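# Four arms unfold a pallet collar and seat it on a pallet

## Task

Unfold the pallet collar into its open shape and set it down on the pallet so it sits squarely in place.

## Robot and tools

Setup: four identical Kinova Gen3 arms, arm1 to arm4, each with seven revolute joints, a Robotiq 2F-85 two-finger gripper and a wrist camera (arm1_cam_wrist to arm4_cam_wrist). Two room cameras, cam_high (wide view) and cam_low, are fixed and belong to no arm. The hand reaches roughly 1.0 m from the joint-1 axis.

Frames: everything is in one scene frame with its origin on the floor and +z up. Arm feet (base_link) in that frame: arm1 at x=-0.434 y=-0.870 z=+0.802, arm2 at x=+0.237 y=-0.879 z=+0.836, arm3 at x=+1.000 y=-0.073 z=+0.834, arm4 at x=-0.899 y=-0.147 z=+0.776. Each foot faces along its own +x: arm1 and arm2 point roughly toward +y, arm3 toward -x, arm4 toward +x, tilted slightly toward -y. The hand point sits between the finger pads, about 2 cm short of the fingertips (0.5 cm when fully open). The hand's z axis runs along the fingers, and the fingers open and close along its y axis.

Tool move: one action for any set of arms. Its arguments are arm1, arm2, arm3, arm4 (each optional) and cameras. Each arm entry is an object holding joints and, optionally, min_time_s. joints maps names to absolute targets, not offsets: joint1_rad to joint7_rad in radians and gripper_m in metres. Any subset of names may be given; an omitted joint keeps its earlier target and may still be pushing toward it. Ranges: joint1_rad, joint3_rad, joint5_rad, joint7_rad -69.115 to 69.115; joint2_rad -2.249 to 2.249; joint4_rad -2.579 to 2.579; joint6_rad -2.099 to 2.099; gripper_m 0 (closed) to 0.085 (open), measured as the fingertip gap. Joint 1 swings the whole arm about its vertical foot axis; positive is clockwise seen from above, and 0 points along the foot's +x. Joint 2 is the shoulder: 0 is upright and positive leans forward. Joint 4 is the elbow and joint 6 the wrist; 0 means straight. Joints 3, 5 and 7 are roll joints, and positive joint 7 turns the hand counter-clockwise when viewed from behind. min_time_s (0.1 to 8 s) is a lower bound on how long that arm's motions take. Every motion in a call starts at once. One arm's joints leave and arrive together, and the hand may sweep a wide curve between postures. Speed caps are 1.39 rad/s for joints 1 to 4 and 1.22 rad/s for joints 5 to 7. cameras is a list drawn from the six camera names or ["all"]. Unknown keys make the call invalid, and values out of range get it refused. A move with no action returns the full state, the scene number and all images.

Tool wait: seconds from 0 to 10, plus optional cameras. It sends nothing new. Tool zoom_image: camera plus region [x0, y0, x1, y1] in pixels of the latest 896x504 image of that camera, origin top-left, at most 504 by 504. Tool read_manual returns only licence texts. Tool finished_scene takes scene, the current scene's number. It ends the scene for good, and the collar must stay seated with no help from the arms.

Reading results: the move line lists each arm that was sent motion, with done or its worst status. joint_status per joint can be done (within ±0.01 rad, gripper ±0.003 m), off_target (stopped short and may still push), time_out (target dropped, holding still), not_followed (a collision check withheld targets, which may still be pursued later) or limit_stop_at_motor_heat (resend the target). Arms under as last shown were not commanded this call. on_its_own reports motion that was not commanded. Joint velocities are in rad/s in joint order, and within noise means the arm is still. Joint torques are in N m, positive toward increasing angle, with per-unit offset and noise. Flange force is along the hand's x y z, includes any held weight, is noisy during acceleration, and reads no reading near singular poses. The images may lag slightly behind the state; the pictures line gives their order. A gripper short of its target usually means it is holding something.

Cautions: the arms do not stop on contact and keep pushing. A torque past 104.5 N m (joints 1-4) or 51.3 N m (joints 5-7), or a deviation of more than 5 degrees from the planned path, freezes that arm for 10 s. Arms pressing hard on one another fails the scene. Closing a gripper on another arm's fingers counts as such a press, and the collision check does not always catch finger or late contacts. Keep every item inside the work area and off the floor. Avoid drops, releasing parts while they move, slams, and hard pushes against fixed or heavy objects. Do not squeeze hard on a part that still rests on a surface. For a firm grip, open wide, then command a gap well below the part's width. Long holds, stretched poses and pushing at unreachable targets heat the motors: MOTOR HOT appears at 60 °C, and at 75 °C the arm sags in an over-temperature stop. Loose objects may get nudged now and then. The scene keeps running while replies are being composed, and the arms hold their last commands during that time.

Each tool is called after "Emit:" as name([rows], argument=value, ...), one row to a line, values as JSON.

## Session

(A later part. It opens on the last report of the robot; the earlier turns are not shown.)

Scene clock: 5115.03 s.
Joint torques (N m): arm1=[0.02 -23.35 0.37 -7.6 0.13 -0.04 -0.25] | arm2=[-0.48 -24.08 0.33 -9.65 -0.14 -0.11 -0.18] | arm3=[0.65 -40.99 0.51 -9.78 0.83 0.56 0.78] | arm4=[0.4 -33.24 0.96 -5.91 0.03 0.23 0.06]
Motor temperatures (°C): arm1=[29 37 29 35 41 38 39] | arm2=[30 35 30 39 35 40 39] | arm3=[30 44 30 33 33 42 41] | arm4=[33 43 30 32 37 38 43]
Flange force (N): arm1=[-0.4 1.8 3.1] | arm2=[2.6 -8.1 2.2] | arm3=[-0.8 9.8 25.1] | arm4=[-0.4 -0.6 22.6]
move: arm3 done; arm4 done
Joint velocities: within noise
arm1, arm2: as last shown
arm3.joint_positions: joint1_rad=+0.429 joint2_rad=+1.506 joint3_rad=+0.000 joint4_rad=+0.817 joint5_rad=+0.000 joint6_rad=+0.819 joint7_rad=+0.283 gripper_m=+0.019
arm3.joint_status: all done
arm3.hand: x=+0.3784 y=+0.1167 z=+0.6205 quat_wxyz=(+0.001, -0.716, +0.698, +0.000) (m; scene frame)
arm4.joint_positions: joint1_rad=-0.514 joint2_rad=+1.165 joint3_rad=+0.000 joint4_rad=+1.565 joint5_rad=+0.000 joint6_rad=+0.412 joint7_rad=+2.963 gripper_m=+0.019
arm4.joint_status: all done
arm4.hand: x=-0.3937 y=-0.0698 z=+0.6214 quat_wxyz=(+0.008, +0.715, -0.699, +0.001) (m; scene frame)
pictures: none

Emit:
move(arm3={"joints": {"joint2_rad": 1.5091, "joint4_rad": 0.814, "joint6_rad": 0.8186}, "min_time_s": 1.5}, arm4={"joints": {"joint2_rad": 1.1684, "joint4_rad": 1.5631, "joint6_rad": 0.4101}, "min_time_s": 1.5}, cameras=["cam_low", "arm1_cam_wrist", "arm2_cam_wrist"])

Emit:
zoom_image(camera="cam_low", region=[390, 210, 530, 310])

Emit:
zoom_image(camera="cam_low", region=[100, 190, 240, 290])

Emit:
zoom_image(camera="cam_low", region=[500, 190, 640, 290])

Emit:
zoom_image(camera="arm2_cam_wrist", region=[510, 60, 720, 270])

Emit:
zoom_image(camera="arm1_cam_wrist", region=[490, 215, 700, 425])

Scene clock: 5130.30 s.
Joint torques (N m): arm1=[0.08 -23.29 0.33 -7.59 0.09 -0.06 -0.24] | arm2=[-0.48 -24.12 0.37 -9.64 -0.11 -0.12 -0.16] | arm3=[-0.76 -36.05 -0.44 -9.08 0.51 -0.49 0.67] | arm4=[1.6 -31.7 2.84 -7.15 0.76 -0.94 0.22]
Motor temperatures (°C): arm1=[29 37 29 35 41 38 39] | arm2=[30 35 30 39 35 40 39] | arm3=[30 44 30 33 33 42 41] | arm4=[33 43 30 32 37 38 43]
Flange force (N): arm1=[-0.3 1.8 3.0] | arm2=[2.5 -7.9 2.2] | arm3=[-2.3 6.8 15.2] | arm4=[-2.7 2.8 16.5]
move: arm3 done; arm4 done
Joint velocities: within noise
arm1, arm2: as last shown
arm3.joint_positions: joint1_rad=+0.429 joint2_rad=+1.509 joint3_rad=+0.000 joint4_rad=+0.814 joint5_rad=+0.000 joint6_rad=+0.819 joint7_rad=+0.283 gripper_m=+0.019
arm3.joint_status: all done
arm3.hand: x=+0.3784 y=+0.1167 z=+0.6190 quat_wxyz=(+0.001, -0.716, +0.698, +0.000) (m; scene frame)
arm4.joint_positions: joint1_rad=-0.514 joint2_rad=+1.168 joint3_rad=+0.000 joint4_rad=+1.563 joint5_rad=+0.000 joint6_rad=+0.410 joint7_rad=+2.963 gripper_m=+0.019
arm4.joint_status: all done
arm4.hand: x=-0.3937 y=-0.0698 z=+0.6199 quat_wxyz=(+0.008, +0.715, -0.699, +0.001) (m; scene frame)
pictures: arm1_cam_wrist, arm2_cam_wrist, cam_low

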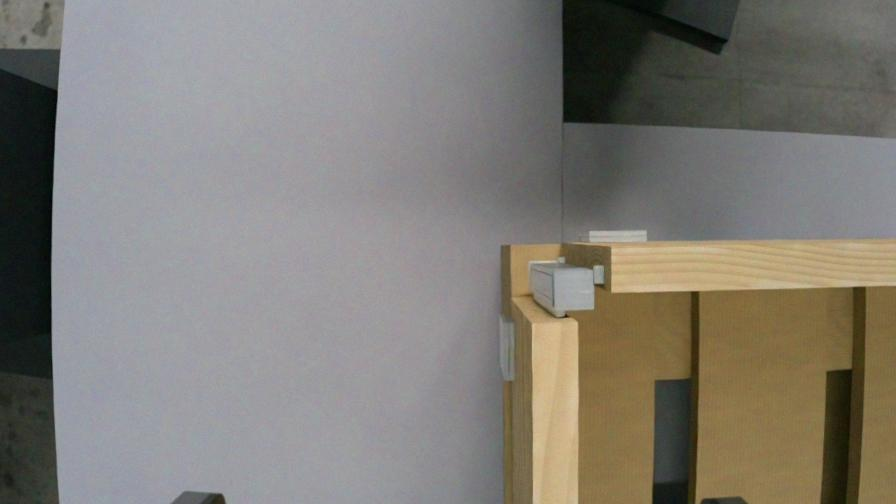

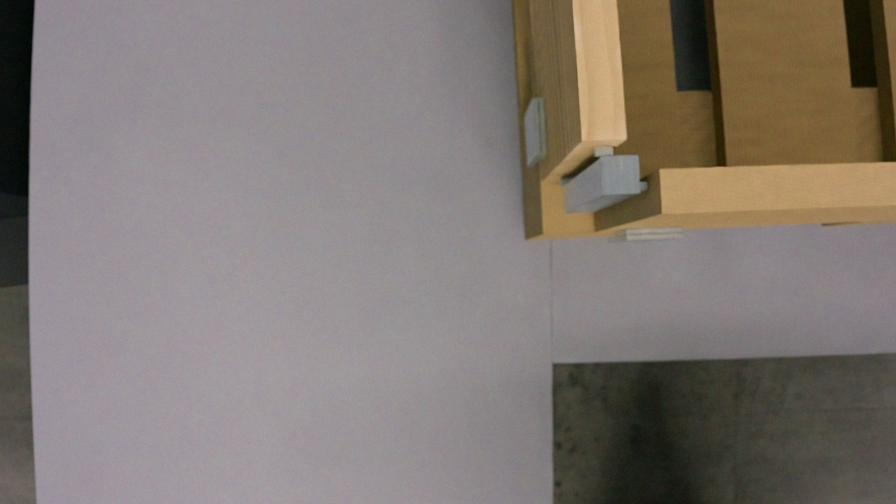

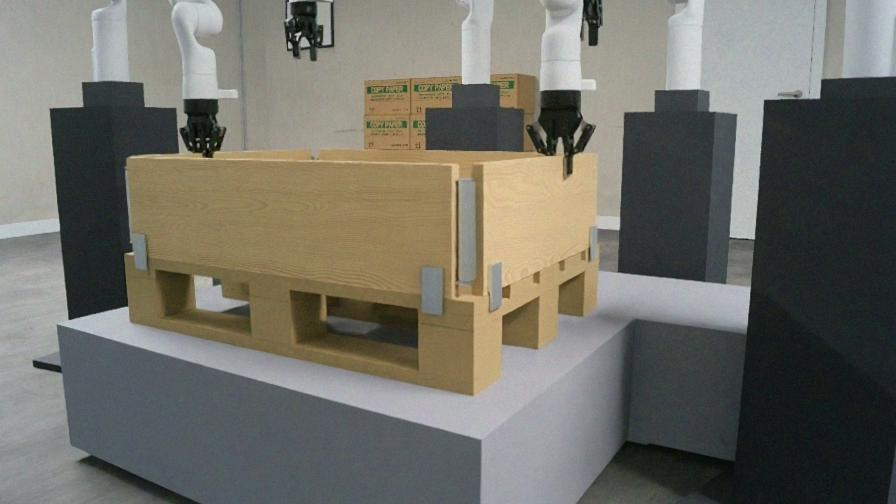

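Scaled by 3.600 from the camera's 896x504 image, which has a finer 1280x720 frame.

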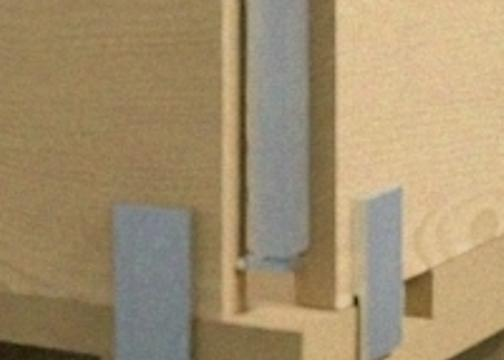

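Scaled by 3.600 from the camera's 896x504 image, which has a finer 1280x720 frame.

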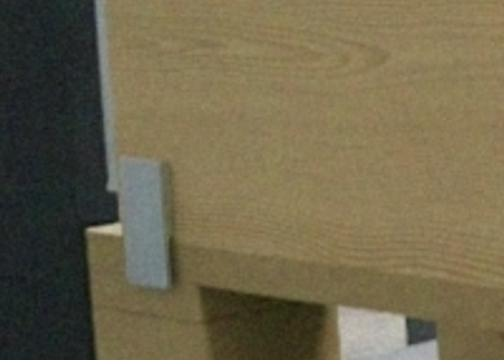

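Scaled by 3.600 from the camera's 896x504 image, which has a finer 1280x720 frame.

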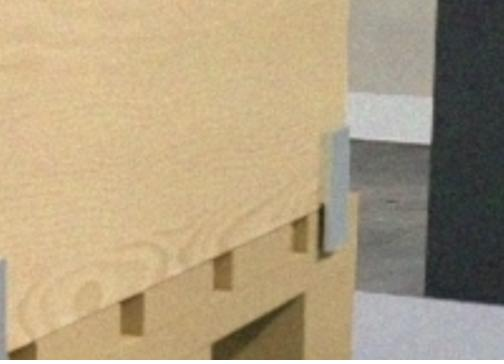

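Scaled by 2.400 from the camera's 896x504 image, which has a finer 1280x720 frame.

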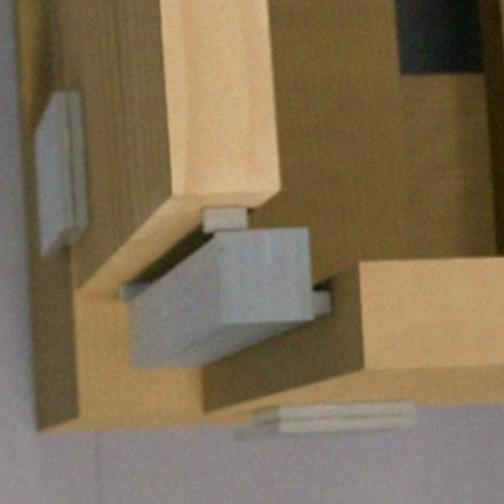

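Scaled by 2.400 from the camera's 896x504 image, which has a finer 1280x720 frame.

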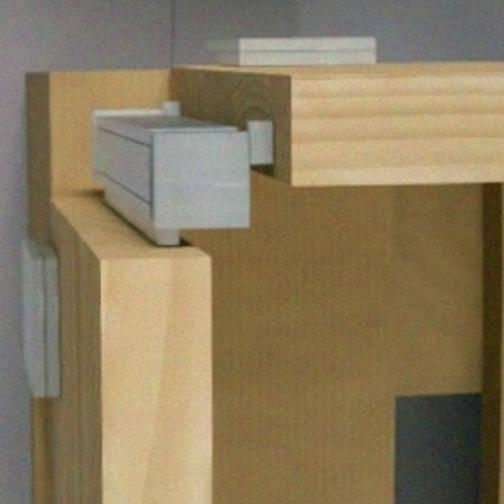

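Emit:
move(arm3={"joints": {"joint2_rad": 1.5118, "joint4_rad": 0.8117, "joint6_rad": 0.8182}, "min_time_s": 1.5}, arm4={"joints": {"joint2_rad": 1.171, "joint4_rad": 1.562, "joint6_rad": 0.4086}, "min_time_s": 1.5})

Scene clock: 5141.40 s.
Joint torques (N m): arm1=[0.05 -23.42 0.39 -7.62 0.08 -0.11 -0.27] | arm2=[-0.54 -24.08 0.34 -9.64 -0.08 -0.12 -0.19] | arm3=[-3.28 -30.66 -2.62 -7.77 -0.42 -0.87 0.52] | arm4=[0.13 -26.02 1.16 -8.54 0.37 -2.84 0.16]
Motor temperatures (°C): arm1=[29 37 29 35 41 38 39] | arm2=[30 35 30 39 35 40 39] | arm3=[30 43 30 33 33 42 41] | arm4=[33 43 30 32 37 38 43]
Flange force (N): arm1=[-0.4 2.0 3.1] | arm2=[2.4 -8.0 2.1] | arm3=[-5.5 3.4 5.6] | arm4=[1.0 7.5 0.4]
move: arm3 done; arm4 done
Joint velocities: within noise
arm1, arm2: as last shown
arm3.joint_positions: joint1_rad=+0.429 joint2_rad=+1.512 joint3_rad=+0.000 joint4_rad=+0.812 joint5_rad=+0.000 joint6_rad=+0.818 joint7_rad=+0.283 gripper_m=+0.019
arm3.joint_status: all done
arm3.hand: x=+0.3784 y=+0.1167 z=+0.6178 quat_wxyz=(+0.001, -0.716, +0.698, +0.000) (m; scene frame)
arm4.joint_positions: joint1_rad=-0.514 joint2_rad=+1.171 joint3_rad=+0.000 joint4_rad=+1.562 joint5_rad=+0.000 joint6_rad=+0.409 joint7_rad=+2.963 gripper_m=+0.019
arm4.joint_status: all done
arm4.hand: x=-0.3937 y=-0.0698 z=+0.6187 quat_wxyz=(+0.008, +0.715, -0.699, +0.001) (m; scene frame)
pictures: none

Emit:
move(arm3={"joints": {"gripper_m": 0.017}}, arm4={"joints": {"gripper_m": 0.017}})

Emit:
move(arm3={"joints": {"gripper_m": 0.024}}, arm4={"joints": {"gripper_m": 0.024}})

Emit:
move(arm3={"joints": {"gripper_m": 0.045}}, arm4={"joints": {"gripper_m": 0.045}}, cameras=["cam_low", "arm1_cam_wrist", "arm2_cam_wrist", "arm3_cam_wrist", "arm4_cam_wrist"])

Emit:
zoom_image(camera="cam_low", region=[390, 210, 530, 310])

Emit:
zoom_image(camera="cam_low", region=[100, 190, 240, 290])

Emit:
zoom_image(camera="arm2_cam_wrist", region=[510, 60, 720, 270])

Emit:
zoom_image(camera="arm1_cam_wrist", region=[490, 215, 700, 425])

Scene clock: 5157.80 s.
Joint torques (N m): arm1=[0.03 -23.4 0.38 -7.57 0.04 -0.14 -0.24] | arm2=[-0.5 -24.11 0.36 -9.65 -0.13 -0.12 -0.17] | arm3=[-3.29 -30.67 -2.6 -7.8 -0.42 -0.91 0.49] | arm4=[0.09 -26.91 1.2 -8.41 0.4 -2.62 0.23]
Motor temperatures (°C): arm1=[29 37 29 35 41 38 39] | arm2=[30 35 29 39 35 40 39] | arm3=[30 43 30 33 33 42 41] | arm4=[33 43 30 32 37 38 43]
Flange force (N): arm1=[-0.5 2.2 3.0] | arm2=[2.5 -7.9 2.2] | arm3=[-5.6 3.3 5.6] | arm4=[0.9 6.9 2.8]
move: arm3 done; arm4 done
Joint velocities: within noise
arm1.joint_positions: joint1_rad=+0.050 joint2_rad=+0.788 joint3_rad=+0.000 joint4_rad=+1.441 joint5_rad=+0.000 joint6_rad=+0.912 joint7_rad=+0.127 gripper_m=+0.085
arm1.joint_status: not commanded
arm1.hand: x=-0.3439 y=-0.3302 z=+0.8823 quat_wxyz=(+0.005, +0.004, -1.000, -0.003) (m; scene frame)
arm2.joint_positions: joint1_rad=+0.466 joint2_rad=+0.910 joint3_rad=+0.000 joint4_rad=+1.223 joint5_rad=+0.000 joint6_rad=+1.008 joint7_rad=+0.376 gripper_m=+0.060
arm2.joint_status: not commanded
arm2.hand: x=+0.4762 y=-0.3304 z=+0.8999 quat_wxyz=(+0.004, +0.003, -1.000, -0.001) (m; scene frame)
arm3.joint_positions: joint1_rad=+0.429 joint2_rad=+1.512 joint3_rad=+0.000 joint4_rad=+0.812 joint5_rad=+0.000 joint6_rad=+0.818 joint7_rad=+0.283 gripper_m=+0.019
arm3.joint_status: all done
arm3.hand: x=+0.3784 y=+0.1167 z=+0.6178 quat_wxyz=(+0.001, -0.716, +0.698, +0.000) (m; scene frame)
arm4.joint_positions: joint1_rad=-0.514 joint2_rad=+1.171 joint3_rad=+0.000 joint4_rad=+1.562 joint5_rad=+0.000 joint6_rad=+0.409 joint7_rad=+2.963 gripper_m=+0.019
arm4.joint_status: all done
arm4.hand: x=-0.3937 y=-0.0698 z=+0.6186 quat_wxyz=(+0.008, +0.715, -0.699, +0.001) (m; scene frame)
pictures: none

Scene clock: 5158.37 s.
Joint torques (N m): arm1=[0.07 -23.36 0.35 -7.62 0.07 -0.08 -0.22] | arm2=[-0.5 -24.13 0.35 -9.64 -0.13 -0.1 -0.2] | arm3=[1.08 -28.14 -0.52 -5.79 0 0.43 0.45] | arm4=[0.64 -22.47 1.07 -2.64 -0.03 0.15 -0.14]
Motor temperatures (°C): arm1=[29 37 29 35 41 38 39] | arm2=[30 35 29 39 35 40 39] | arm3=[30 43 30 33 33 42 41] | arm4=[33 43 30 32 37 38 43]
Flange force (N): arm1=[-0.3 1.8 3.1] | arm2=[2.5 -8.0 2.3] | arm3=[0.3 6.8 4.2] | arm4=[-0.8 -3.1 2.0]
move: arm3 done; arm4 done
Joint velocities: within noise
arm1, arm2: as last shown
arm3.joint_positions: joint1_rad=+0.429 joint2_rad=+1.512 joint3_rad=+0.000 joint4_rad=+0.812 joint5_rad=+0.000 joint6_rad=+0.818 joint7_rad=+0.283 gripper_m=+0.024
arm3.joint_status: all done
arm3.hand: x=+0.3784 y=+0.1166 z=+0.6178 quat_wxyz=(+0.001, -0.716, +0.698, +0.000) (m; scene frame)
arm4.joint_positions: joint1_rad=-0.514 joint2_rad=+1.171 joint3_rad=+0.000 joint4_rad=+1.562 joint5_rad=+0.000 joint6_rad=+0.409 joint7_rad=+2.963 gripper_m=+0.024
arm4.joint_status: all done
arm4.hand: x=-0.3937 y=-0.0698 z=+0.6186 quat_wxyz=(+0.008, +0.715, -0.699, +0.001) (m; scene frame)
pictures: none

Scene clock: 5159.10 s.
Joint torques (N m): arm1=[0.04 -23.4 0.35 -7.62 0.09 -0.09 -0.25] | arm2=[-0.52 -24.11 0.32 -9.68 -0.11 -0.11 -0.18] | arm3=[1 -28.21 -0.52 -5.85 0 0.42 0.45] | arm4=[0.61 -22.36 1.16 -2.77 -0.07 0.14 -0.11]
Motor temperatures (°C): arm1=[29 37 29 35 41 38 39] | arm2=[30 35 29 39 35 40 39] | arm3=[30 43 30 33 33 42 41] | arm4=[33 43 30 32 37 38 43]
Flange force (N): arm1=[-0.4 1.9 3.1] | arm2=[2.5 -8.1 2.2] | arm3=[0.3 6.6 4.3] | arm4=[-0.7 -2.5 1.6]
move: arm3 done; arm4 done
Joint velocities: within noise
arm1, arm2: as last shown
arm3.joint_positions: joint1_rad=+0.429 joint2_rad=+1.512 joint3_rad=+0.000 joint4_rad=+0.812 joint5_rad=+0.000 joint6_rad=+0.818 joint7_rad=+0.283 gripper_m=+0.045
arm3.joint_status: all done
arm3.hand: x=+0.3784 y=+0.1167 z=+0.6178 quat_wxyz=(+0.001, -0.716, +0.698, +0.000) (m; scene frame)
arm4.joint_positions: joint1_rad=-0.514 joint2_rad=+1.171 joint3_rad=+0.000 joint4_rad=+1.562 joint5_rad=+0.000 joint6_rad=+0.409 joint7_rad=+2.963 gripper_m=+0.045
arm4.joint_status: all done
arm4.hand: x=-0.3937 y=-0.0698 z=+0.6187 quat_wxyz=(+0.008, +0.715, -0.699, +0.001) (m; scene frame)
pictures: arm1_cam_wrist, arm2_cam_wrist, arm3_cam_wrist, arm4_cam_wrist, cam_low

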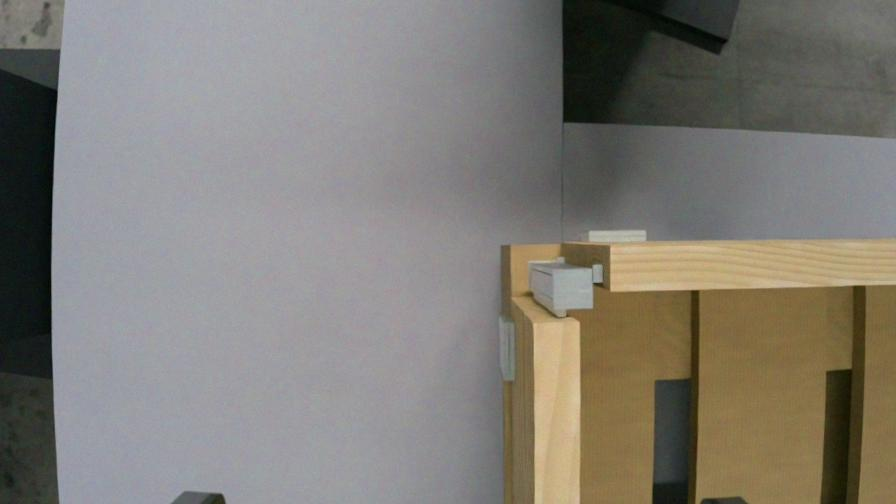

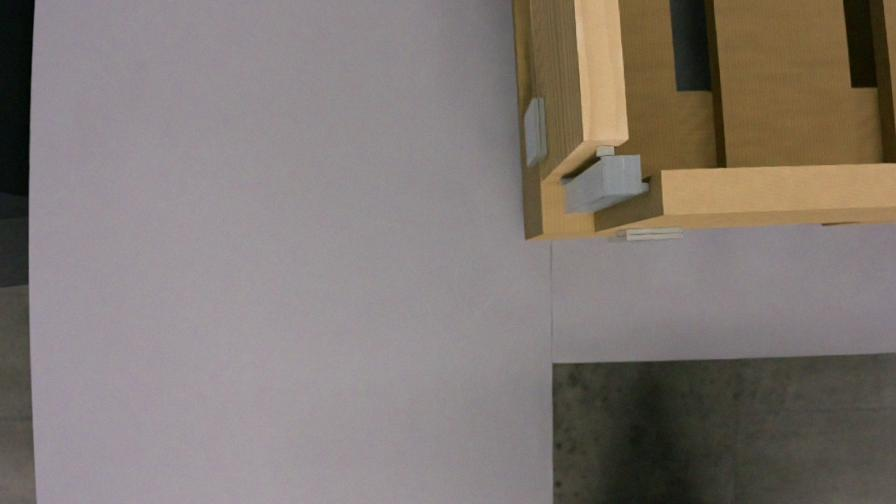

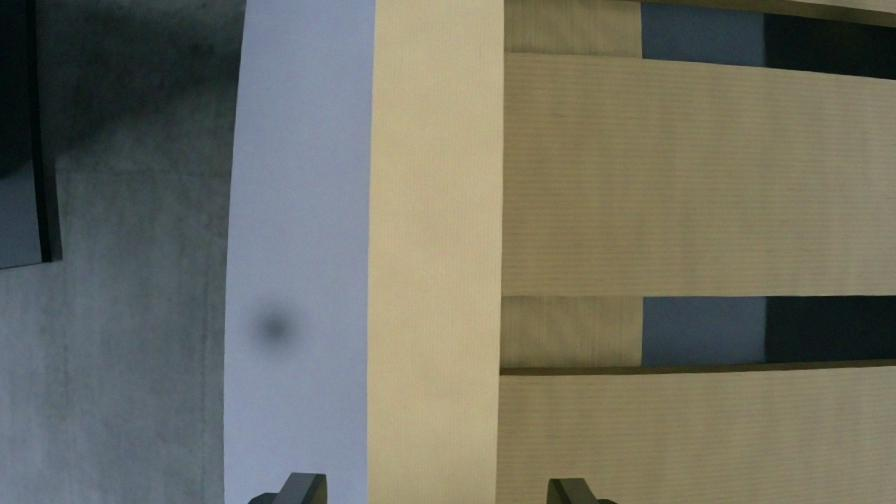

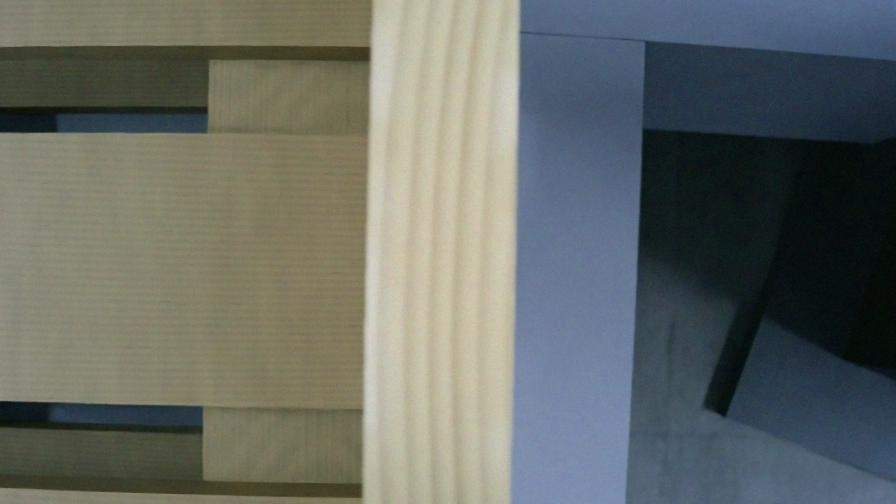

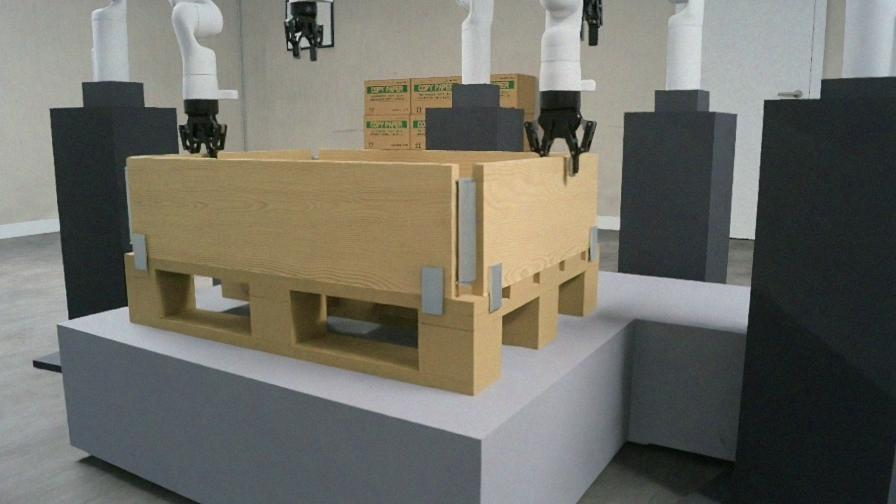

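Scaled by 3.600 from the camera's 896x504 image, which has a finer 1280x720 frame.

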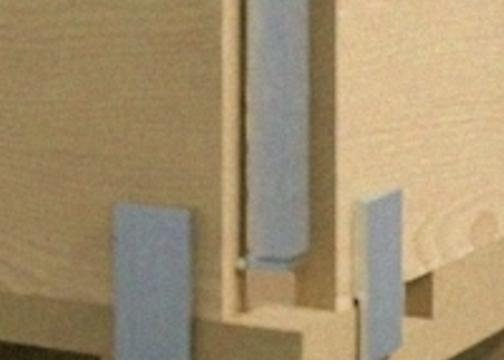

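Scaled by 3.600 from the camera's 896x504 image, which has a finer 1280x720 frame.

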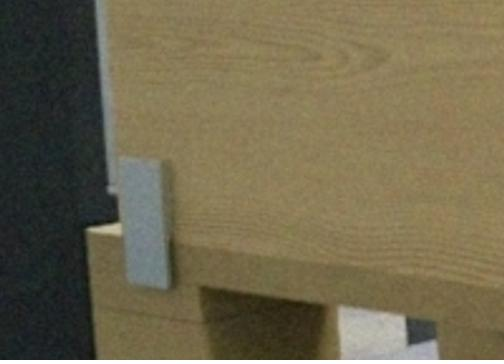

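Scaled by 2.400 from the camera's 896x504 image, which has a finer 1280x720 frame.

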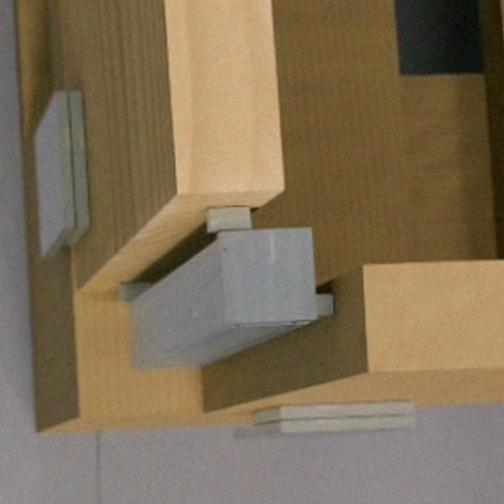

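Scaled by 2.400 from the camera's 896x504 image, which has a finer 1280x720 frame.

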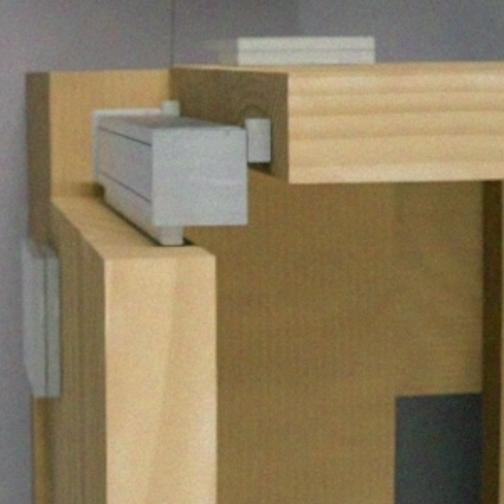

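Emit:
move(arm3={"joints": {"joint2_rad": 1.4337, "joint4_rad": 0.8747, "joint6_rad": 0.8332}, "min_time_s": 2}, arm4={"joints": {"joint2_rad": 1.0961, "joint4_rad": 1.5901, "joint6_rad": 0.4554}, "min_time_s": 2})

Emit:
move(arm3={"joints": {"joint2_rad": 1.3031, "joint4_rad": 0.9523, "joint6_rad": 0.8862}, "min_time_s": 2.5}, arm4={"joints": {"joint2_rad": 0.95, "joint4_rad": 1.6193, "joint6_rad": 0.5723}, "min_time_s": 2.5})

Emit:
move(arm3={"joints": {"joint2_rad": 1.1665, "joint4_rad": 0.9871, "joint6_rad": 0.988}, "min_time_s": 2}, arm4={"joints": {"joint2_rad": 0.8166, "joint4_rad": 1.6111, "joint6_rad": 0.7139}, "min_time_s": 2}, cameras=["all"])

Emit:
zoom_image(camera="arm2_cam_wrist", region=[680, 140, 896, 260])

Emit:
zoom_image(camera="arm1_cam_wrist", region=[680, 200, 896, 320])

Emit:
zoom_image(camera="cam_low", region=[100, 130, 350, 300])

Emit:
zoom_image(camera="cam_low", region=[380, 140, 620, 310])

Scene clock: 5196.33 s.
Joint torques (N m): arm1=[0.07 -23.34 0.38 -7.54 0.08 -0.06 -0.19] | arm2=[-0.45 -24.11 0.32 -9.66 -0.13 -0.11 -0.16] | arm3=[1.04 -28.1 -0.52 -5.87 0.02 0.41 0.47] | arm4=[0.63 -22.24 1.13 -3.16 -0.11 0.14 -0.12]
Motor temperatures (°C): arm1=[29 37 29 35 41 38 39] | arm2=[30 35 29 39 35 40 39] | arm3=[30 43 30 33 33 42 41] | arm4=[33 43 30 32 37 38 43]
Flange force (N): arm1=[-0.3 2.1 3.0] | arm2=[2.6 -8.0 2.2] | arm3=[0.3 6.7 3.9] | arm4=[-0.7 -2.7 1.7]
move: arm3 done; arm4 done
Joint velocities: within noise
arm1, arm2: as last shown
arm3.joint_positions: joint1_rad=+0.429 joint2_rad=+1.434 joint3_rad=+0.000 joint4_rad=+0.875 joint5_rad=+0.000 joint6_rad=+0.833 joint7_rad=+0.283 gripper_m=+0.045
arm3.joint_status: all done
arm3.hand: x=+0.3783 y=+0.1166 z=+0.6540 quat_wxyz=(+0.001, -0.716, +0.698, +0.001) (m; scene frame)
arm4.joint_positions: joint1_rad=-0.514 joint2_rad=+1.096 joint3_rad=+0.000 joint4_rad=+1.590 joint5_rad=+0.000 joint6_rad=+0.455 joint7_rad=+2.963 gripper_m=+0.045
arm4.joint_status: all done
arm4.hand: x=-0.3933 y=-0.0694 z=+0.6533 quat_wxyz=(+0.008, +0.715, -0.699, +0.001) (m; scene frame)
pictures: none

Scene clock: 5199.13 s.
Joint torques (N m): arm1=[0.09 -23.26 0.37 -7.59 0.1 -0.1 -0.2] | arm2=[-0.48 -24.12 0.33 -9.64 -0.13 -0.11 -0.17] | arm3=[1.04 -27.92 -0.55 -6.2 0.01 0.42 0.45] | arm4=[0.61 -21.59 1.11 -4.07 -0.07 0.09 -0.19]
Motor temperatures (°C): arm1=[29 37 29 35 41 38 39] | arm2=[30 35 29 39 35 40 39] | arm3=[30 43 30 33 33 42 41] | arm4=[33 43 30 32 37 38 43]
Flange force (N): arm1=[-0.2 1.8 2.9] | arm2=[2.5 -7.9 2.2] | arm3=[0.4 6.5 3.2] | arm4=[-0.6 -2.9 1.1]
move: arm3 done; arm4 done
Joint velocities: within noise
arm1, arm2: as last shown
arm3.joint_positions: joint1_rad=+0.429 joint2_rad=+1.303 joint3_rad=+0.000 joint4_rad=+0.952 joint5_rad=+0.000 joint6_rad=+0.886 joint7_rad=+0.283 gripper_m=+0.045
arm3.joint_status: all done
arm3.hand: x=+0.3785 y=+0.1164 z=+0.7204 quat_wxyz=(+0.001, -0.716, +0.698, +0.001) (m; scene frame)
arm4.joint_positions: joint1_rad=-0.514 joint2_rad=+0.950 joint3_rad=+0.000 joint4_rad=+1.619 joint5_rad=+0.000 joint6_rad=+0.572 joint7_rad=+2.963 gripper_m=+0.045
arm4.joint_status: all done
arm4.hand: x=-0.3926 y=-0.0685 z=+0.7238 quat_wxyz=(+0.008, +0.715, -0.699, +0.001) (m; scene frame)
pictures: none

Scene clock: 5201.43 s.
Joint torques (N m): arm1=[0.1 -23.34 0.34 -7.58 0.11 -0.07 -0.24] | arm2=[-0.49 -24.09 0.35 -9.67 -0.09 -0.11 -0.18] | arm3=[1.03 -27.56 -0.56 -6.74 0.01 0.43 0.46] | arm4=[0.61 -20.95 1.01 -5.09 -0.02 0.12 -0.13]
Motor temperatures (°C): arm1=[29 37 29 35 41 38 39] | arm2=[30 35 29 39 35 40 39] | arm3=[30 43 30 33 33 42 41] | arm4=[33 43 30 32 37 38 43]
Flange force (N): arm1=[-0.3 2.0 3.0] | arm2=[2.6 -8.1 2.2] | arm3=[0.3 6.6 2.5] | arm4=[-0.7 -2.9 0.8]
move: arm3 done; arm4 done
Joint velocities: within noise
arm1, arm2: as last shown
arm3.joint_positions: joint1_rad=+0.429 joint2_rad=+1.166 joint3_rad=+0.000 joint4_rad=+0.987 joint5_rad=+0.000 joint6_rad=+0.988 joint7_rad=+0.283 gripper_m=+0.045
arm3.joint_status: all done
arm3.hand: x=+0.3784 y=+0.1163 z=+0.8004 quat_wxyz=(+0.001, -0.716, +0.698, +0.001) (m; scene frame)
arm4.joint_positions: joint1_rad=-0.514 joint2_rad=+0.817 joint3_rad=+0.000 joint4_rad=+1.611 joint5_rad=+0.000 joint6_rad=+0.714 joint7_rad=+2.963 gripper_m=+0.045
arm4.joint_status: all done
arm4.hand: x=-0.3920 y=-0.0676 z=+0.7938 quat_wxyz=(+0.008, +0.715, -0.699, +0.001) (m; scene frame)
pictures: arm1_cam_wrist, arm2_cam_wrist, arm3_cam_wrist, arm4_cam_wrist, cam_high, cam_low

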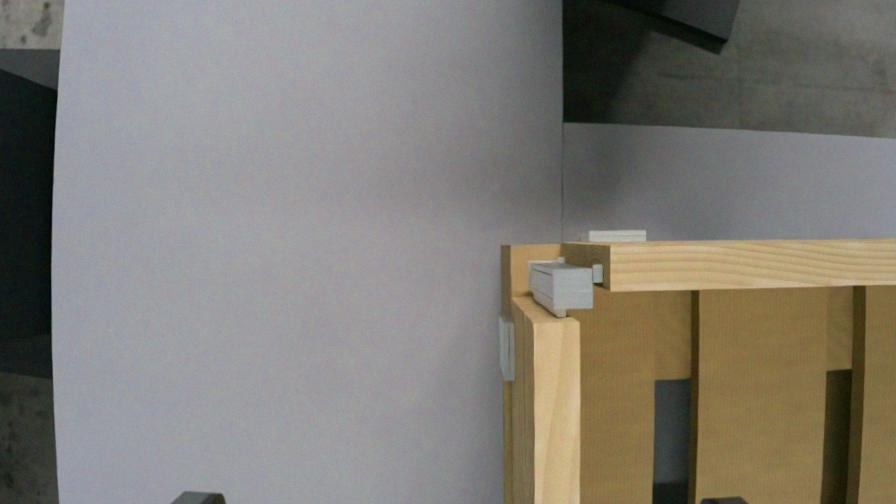

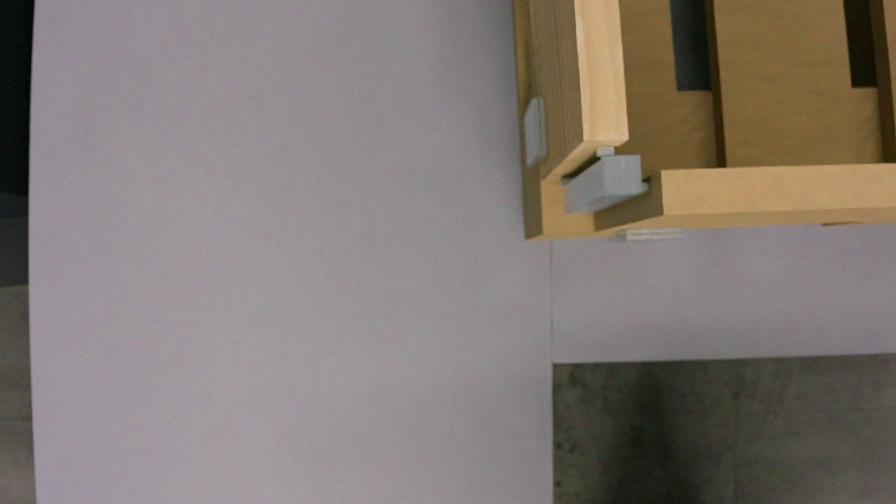

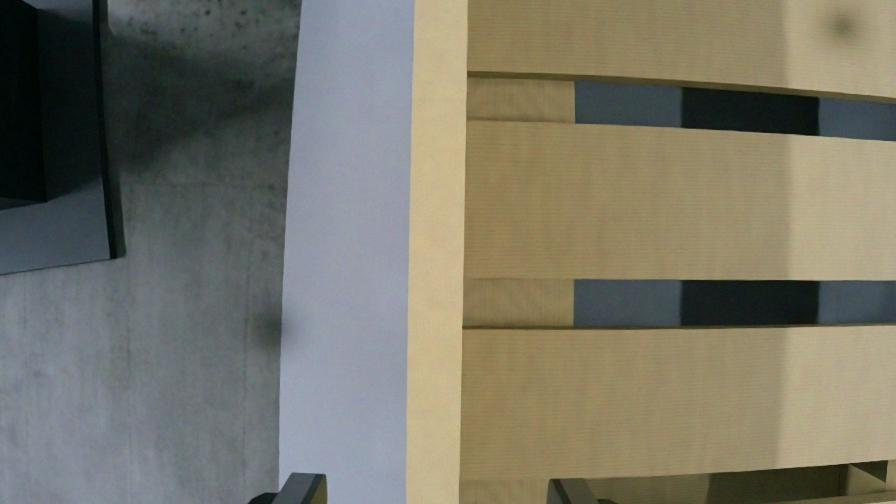

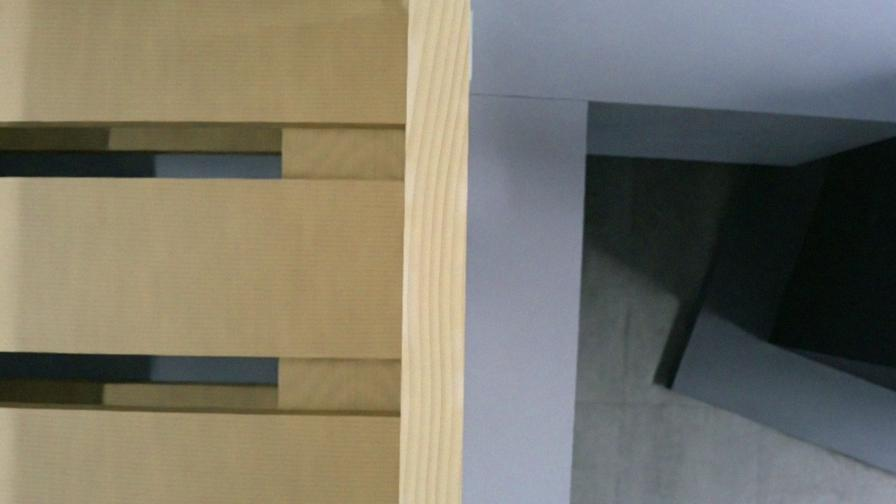

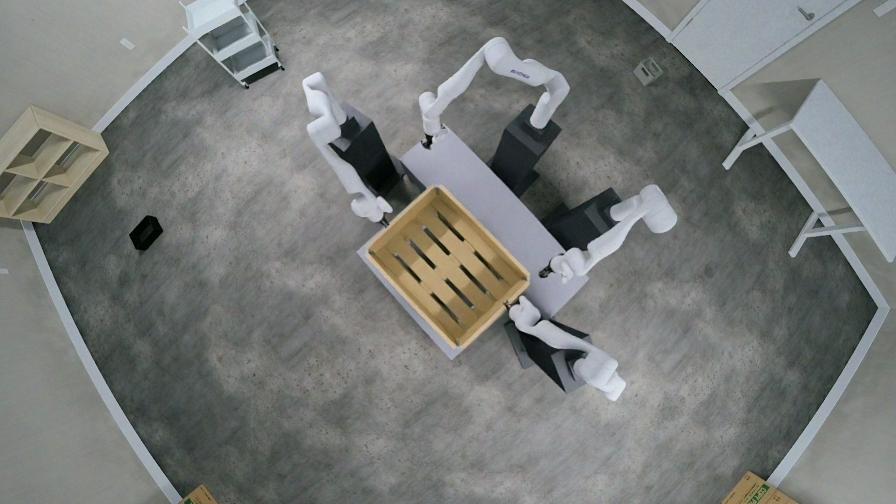

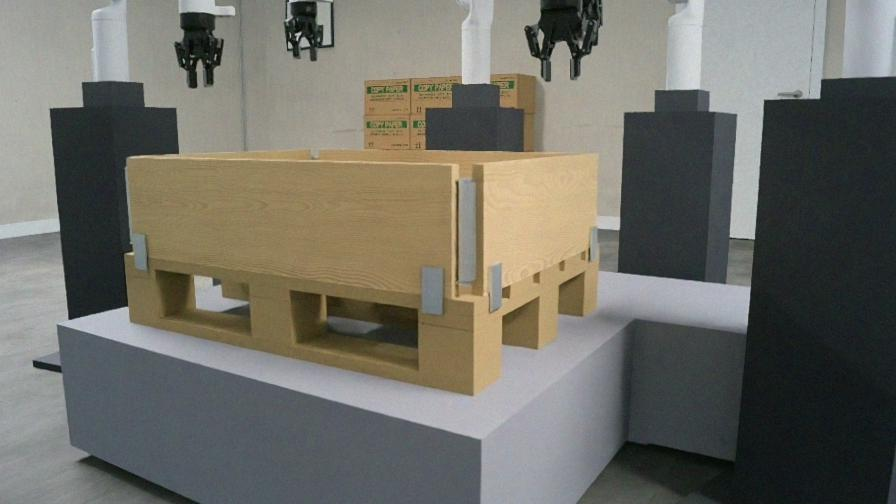

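Scaled by 2.333 from the camera's 896x504 image, which has a finer 1280x720 frame.

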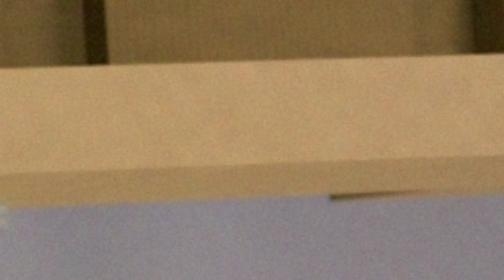

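Scaled by 2.333 from the camera's 896x504 image, which has a finer 1280x720 frame.

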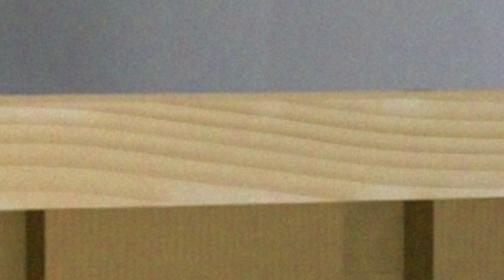

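Scaled by 2.016 from the camera's 896x504 image, which has a finer 1280x720 frame.

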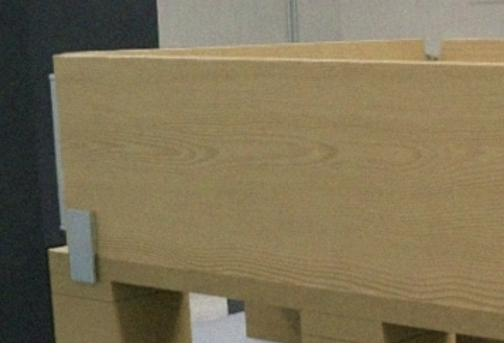

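Scaled by 2.100 from the camera's 896x504 image, which has a finer 1280x720 frame.

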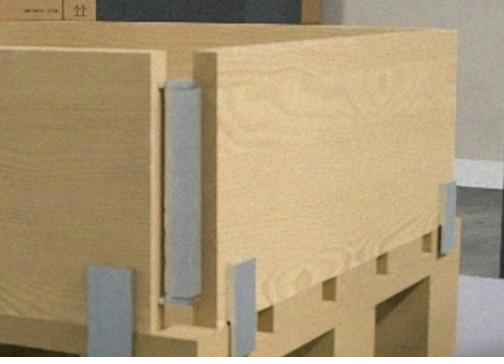

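Emit:
finished_scene(scene=1)

The scene is finished: the task was done.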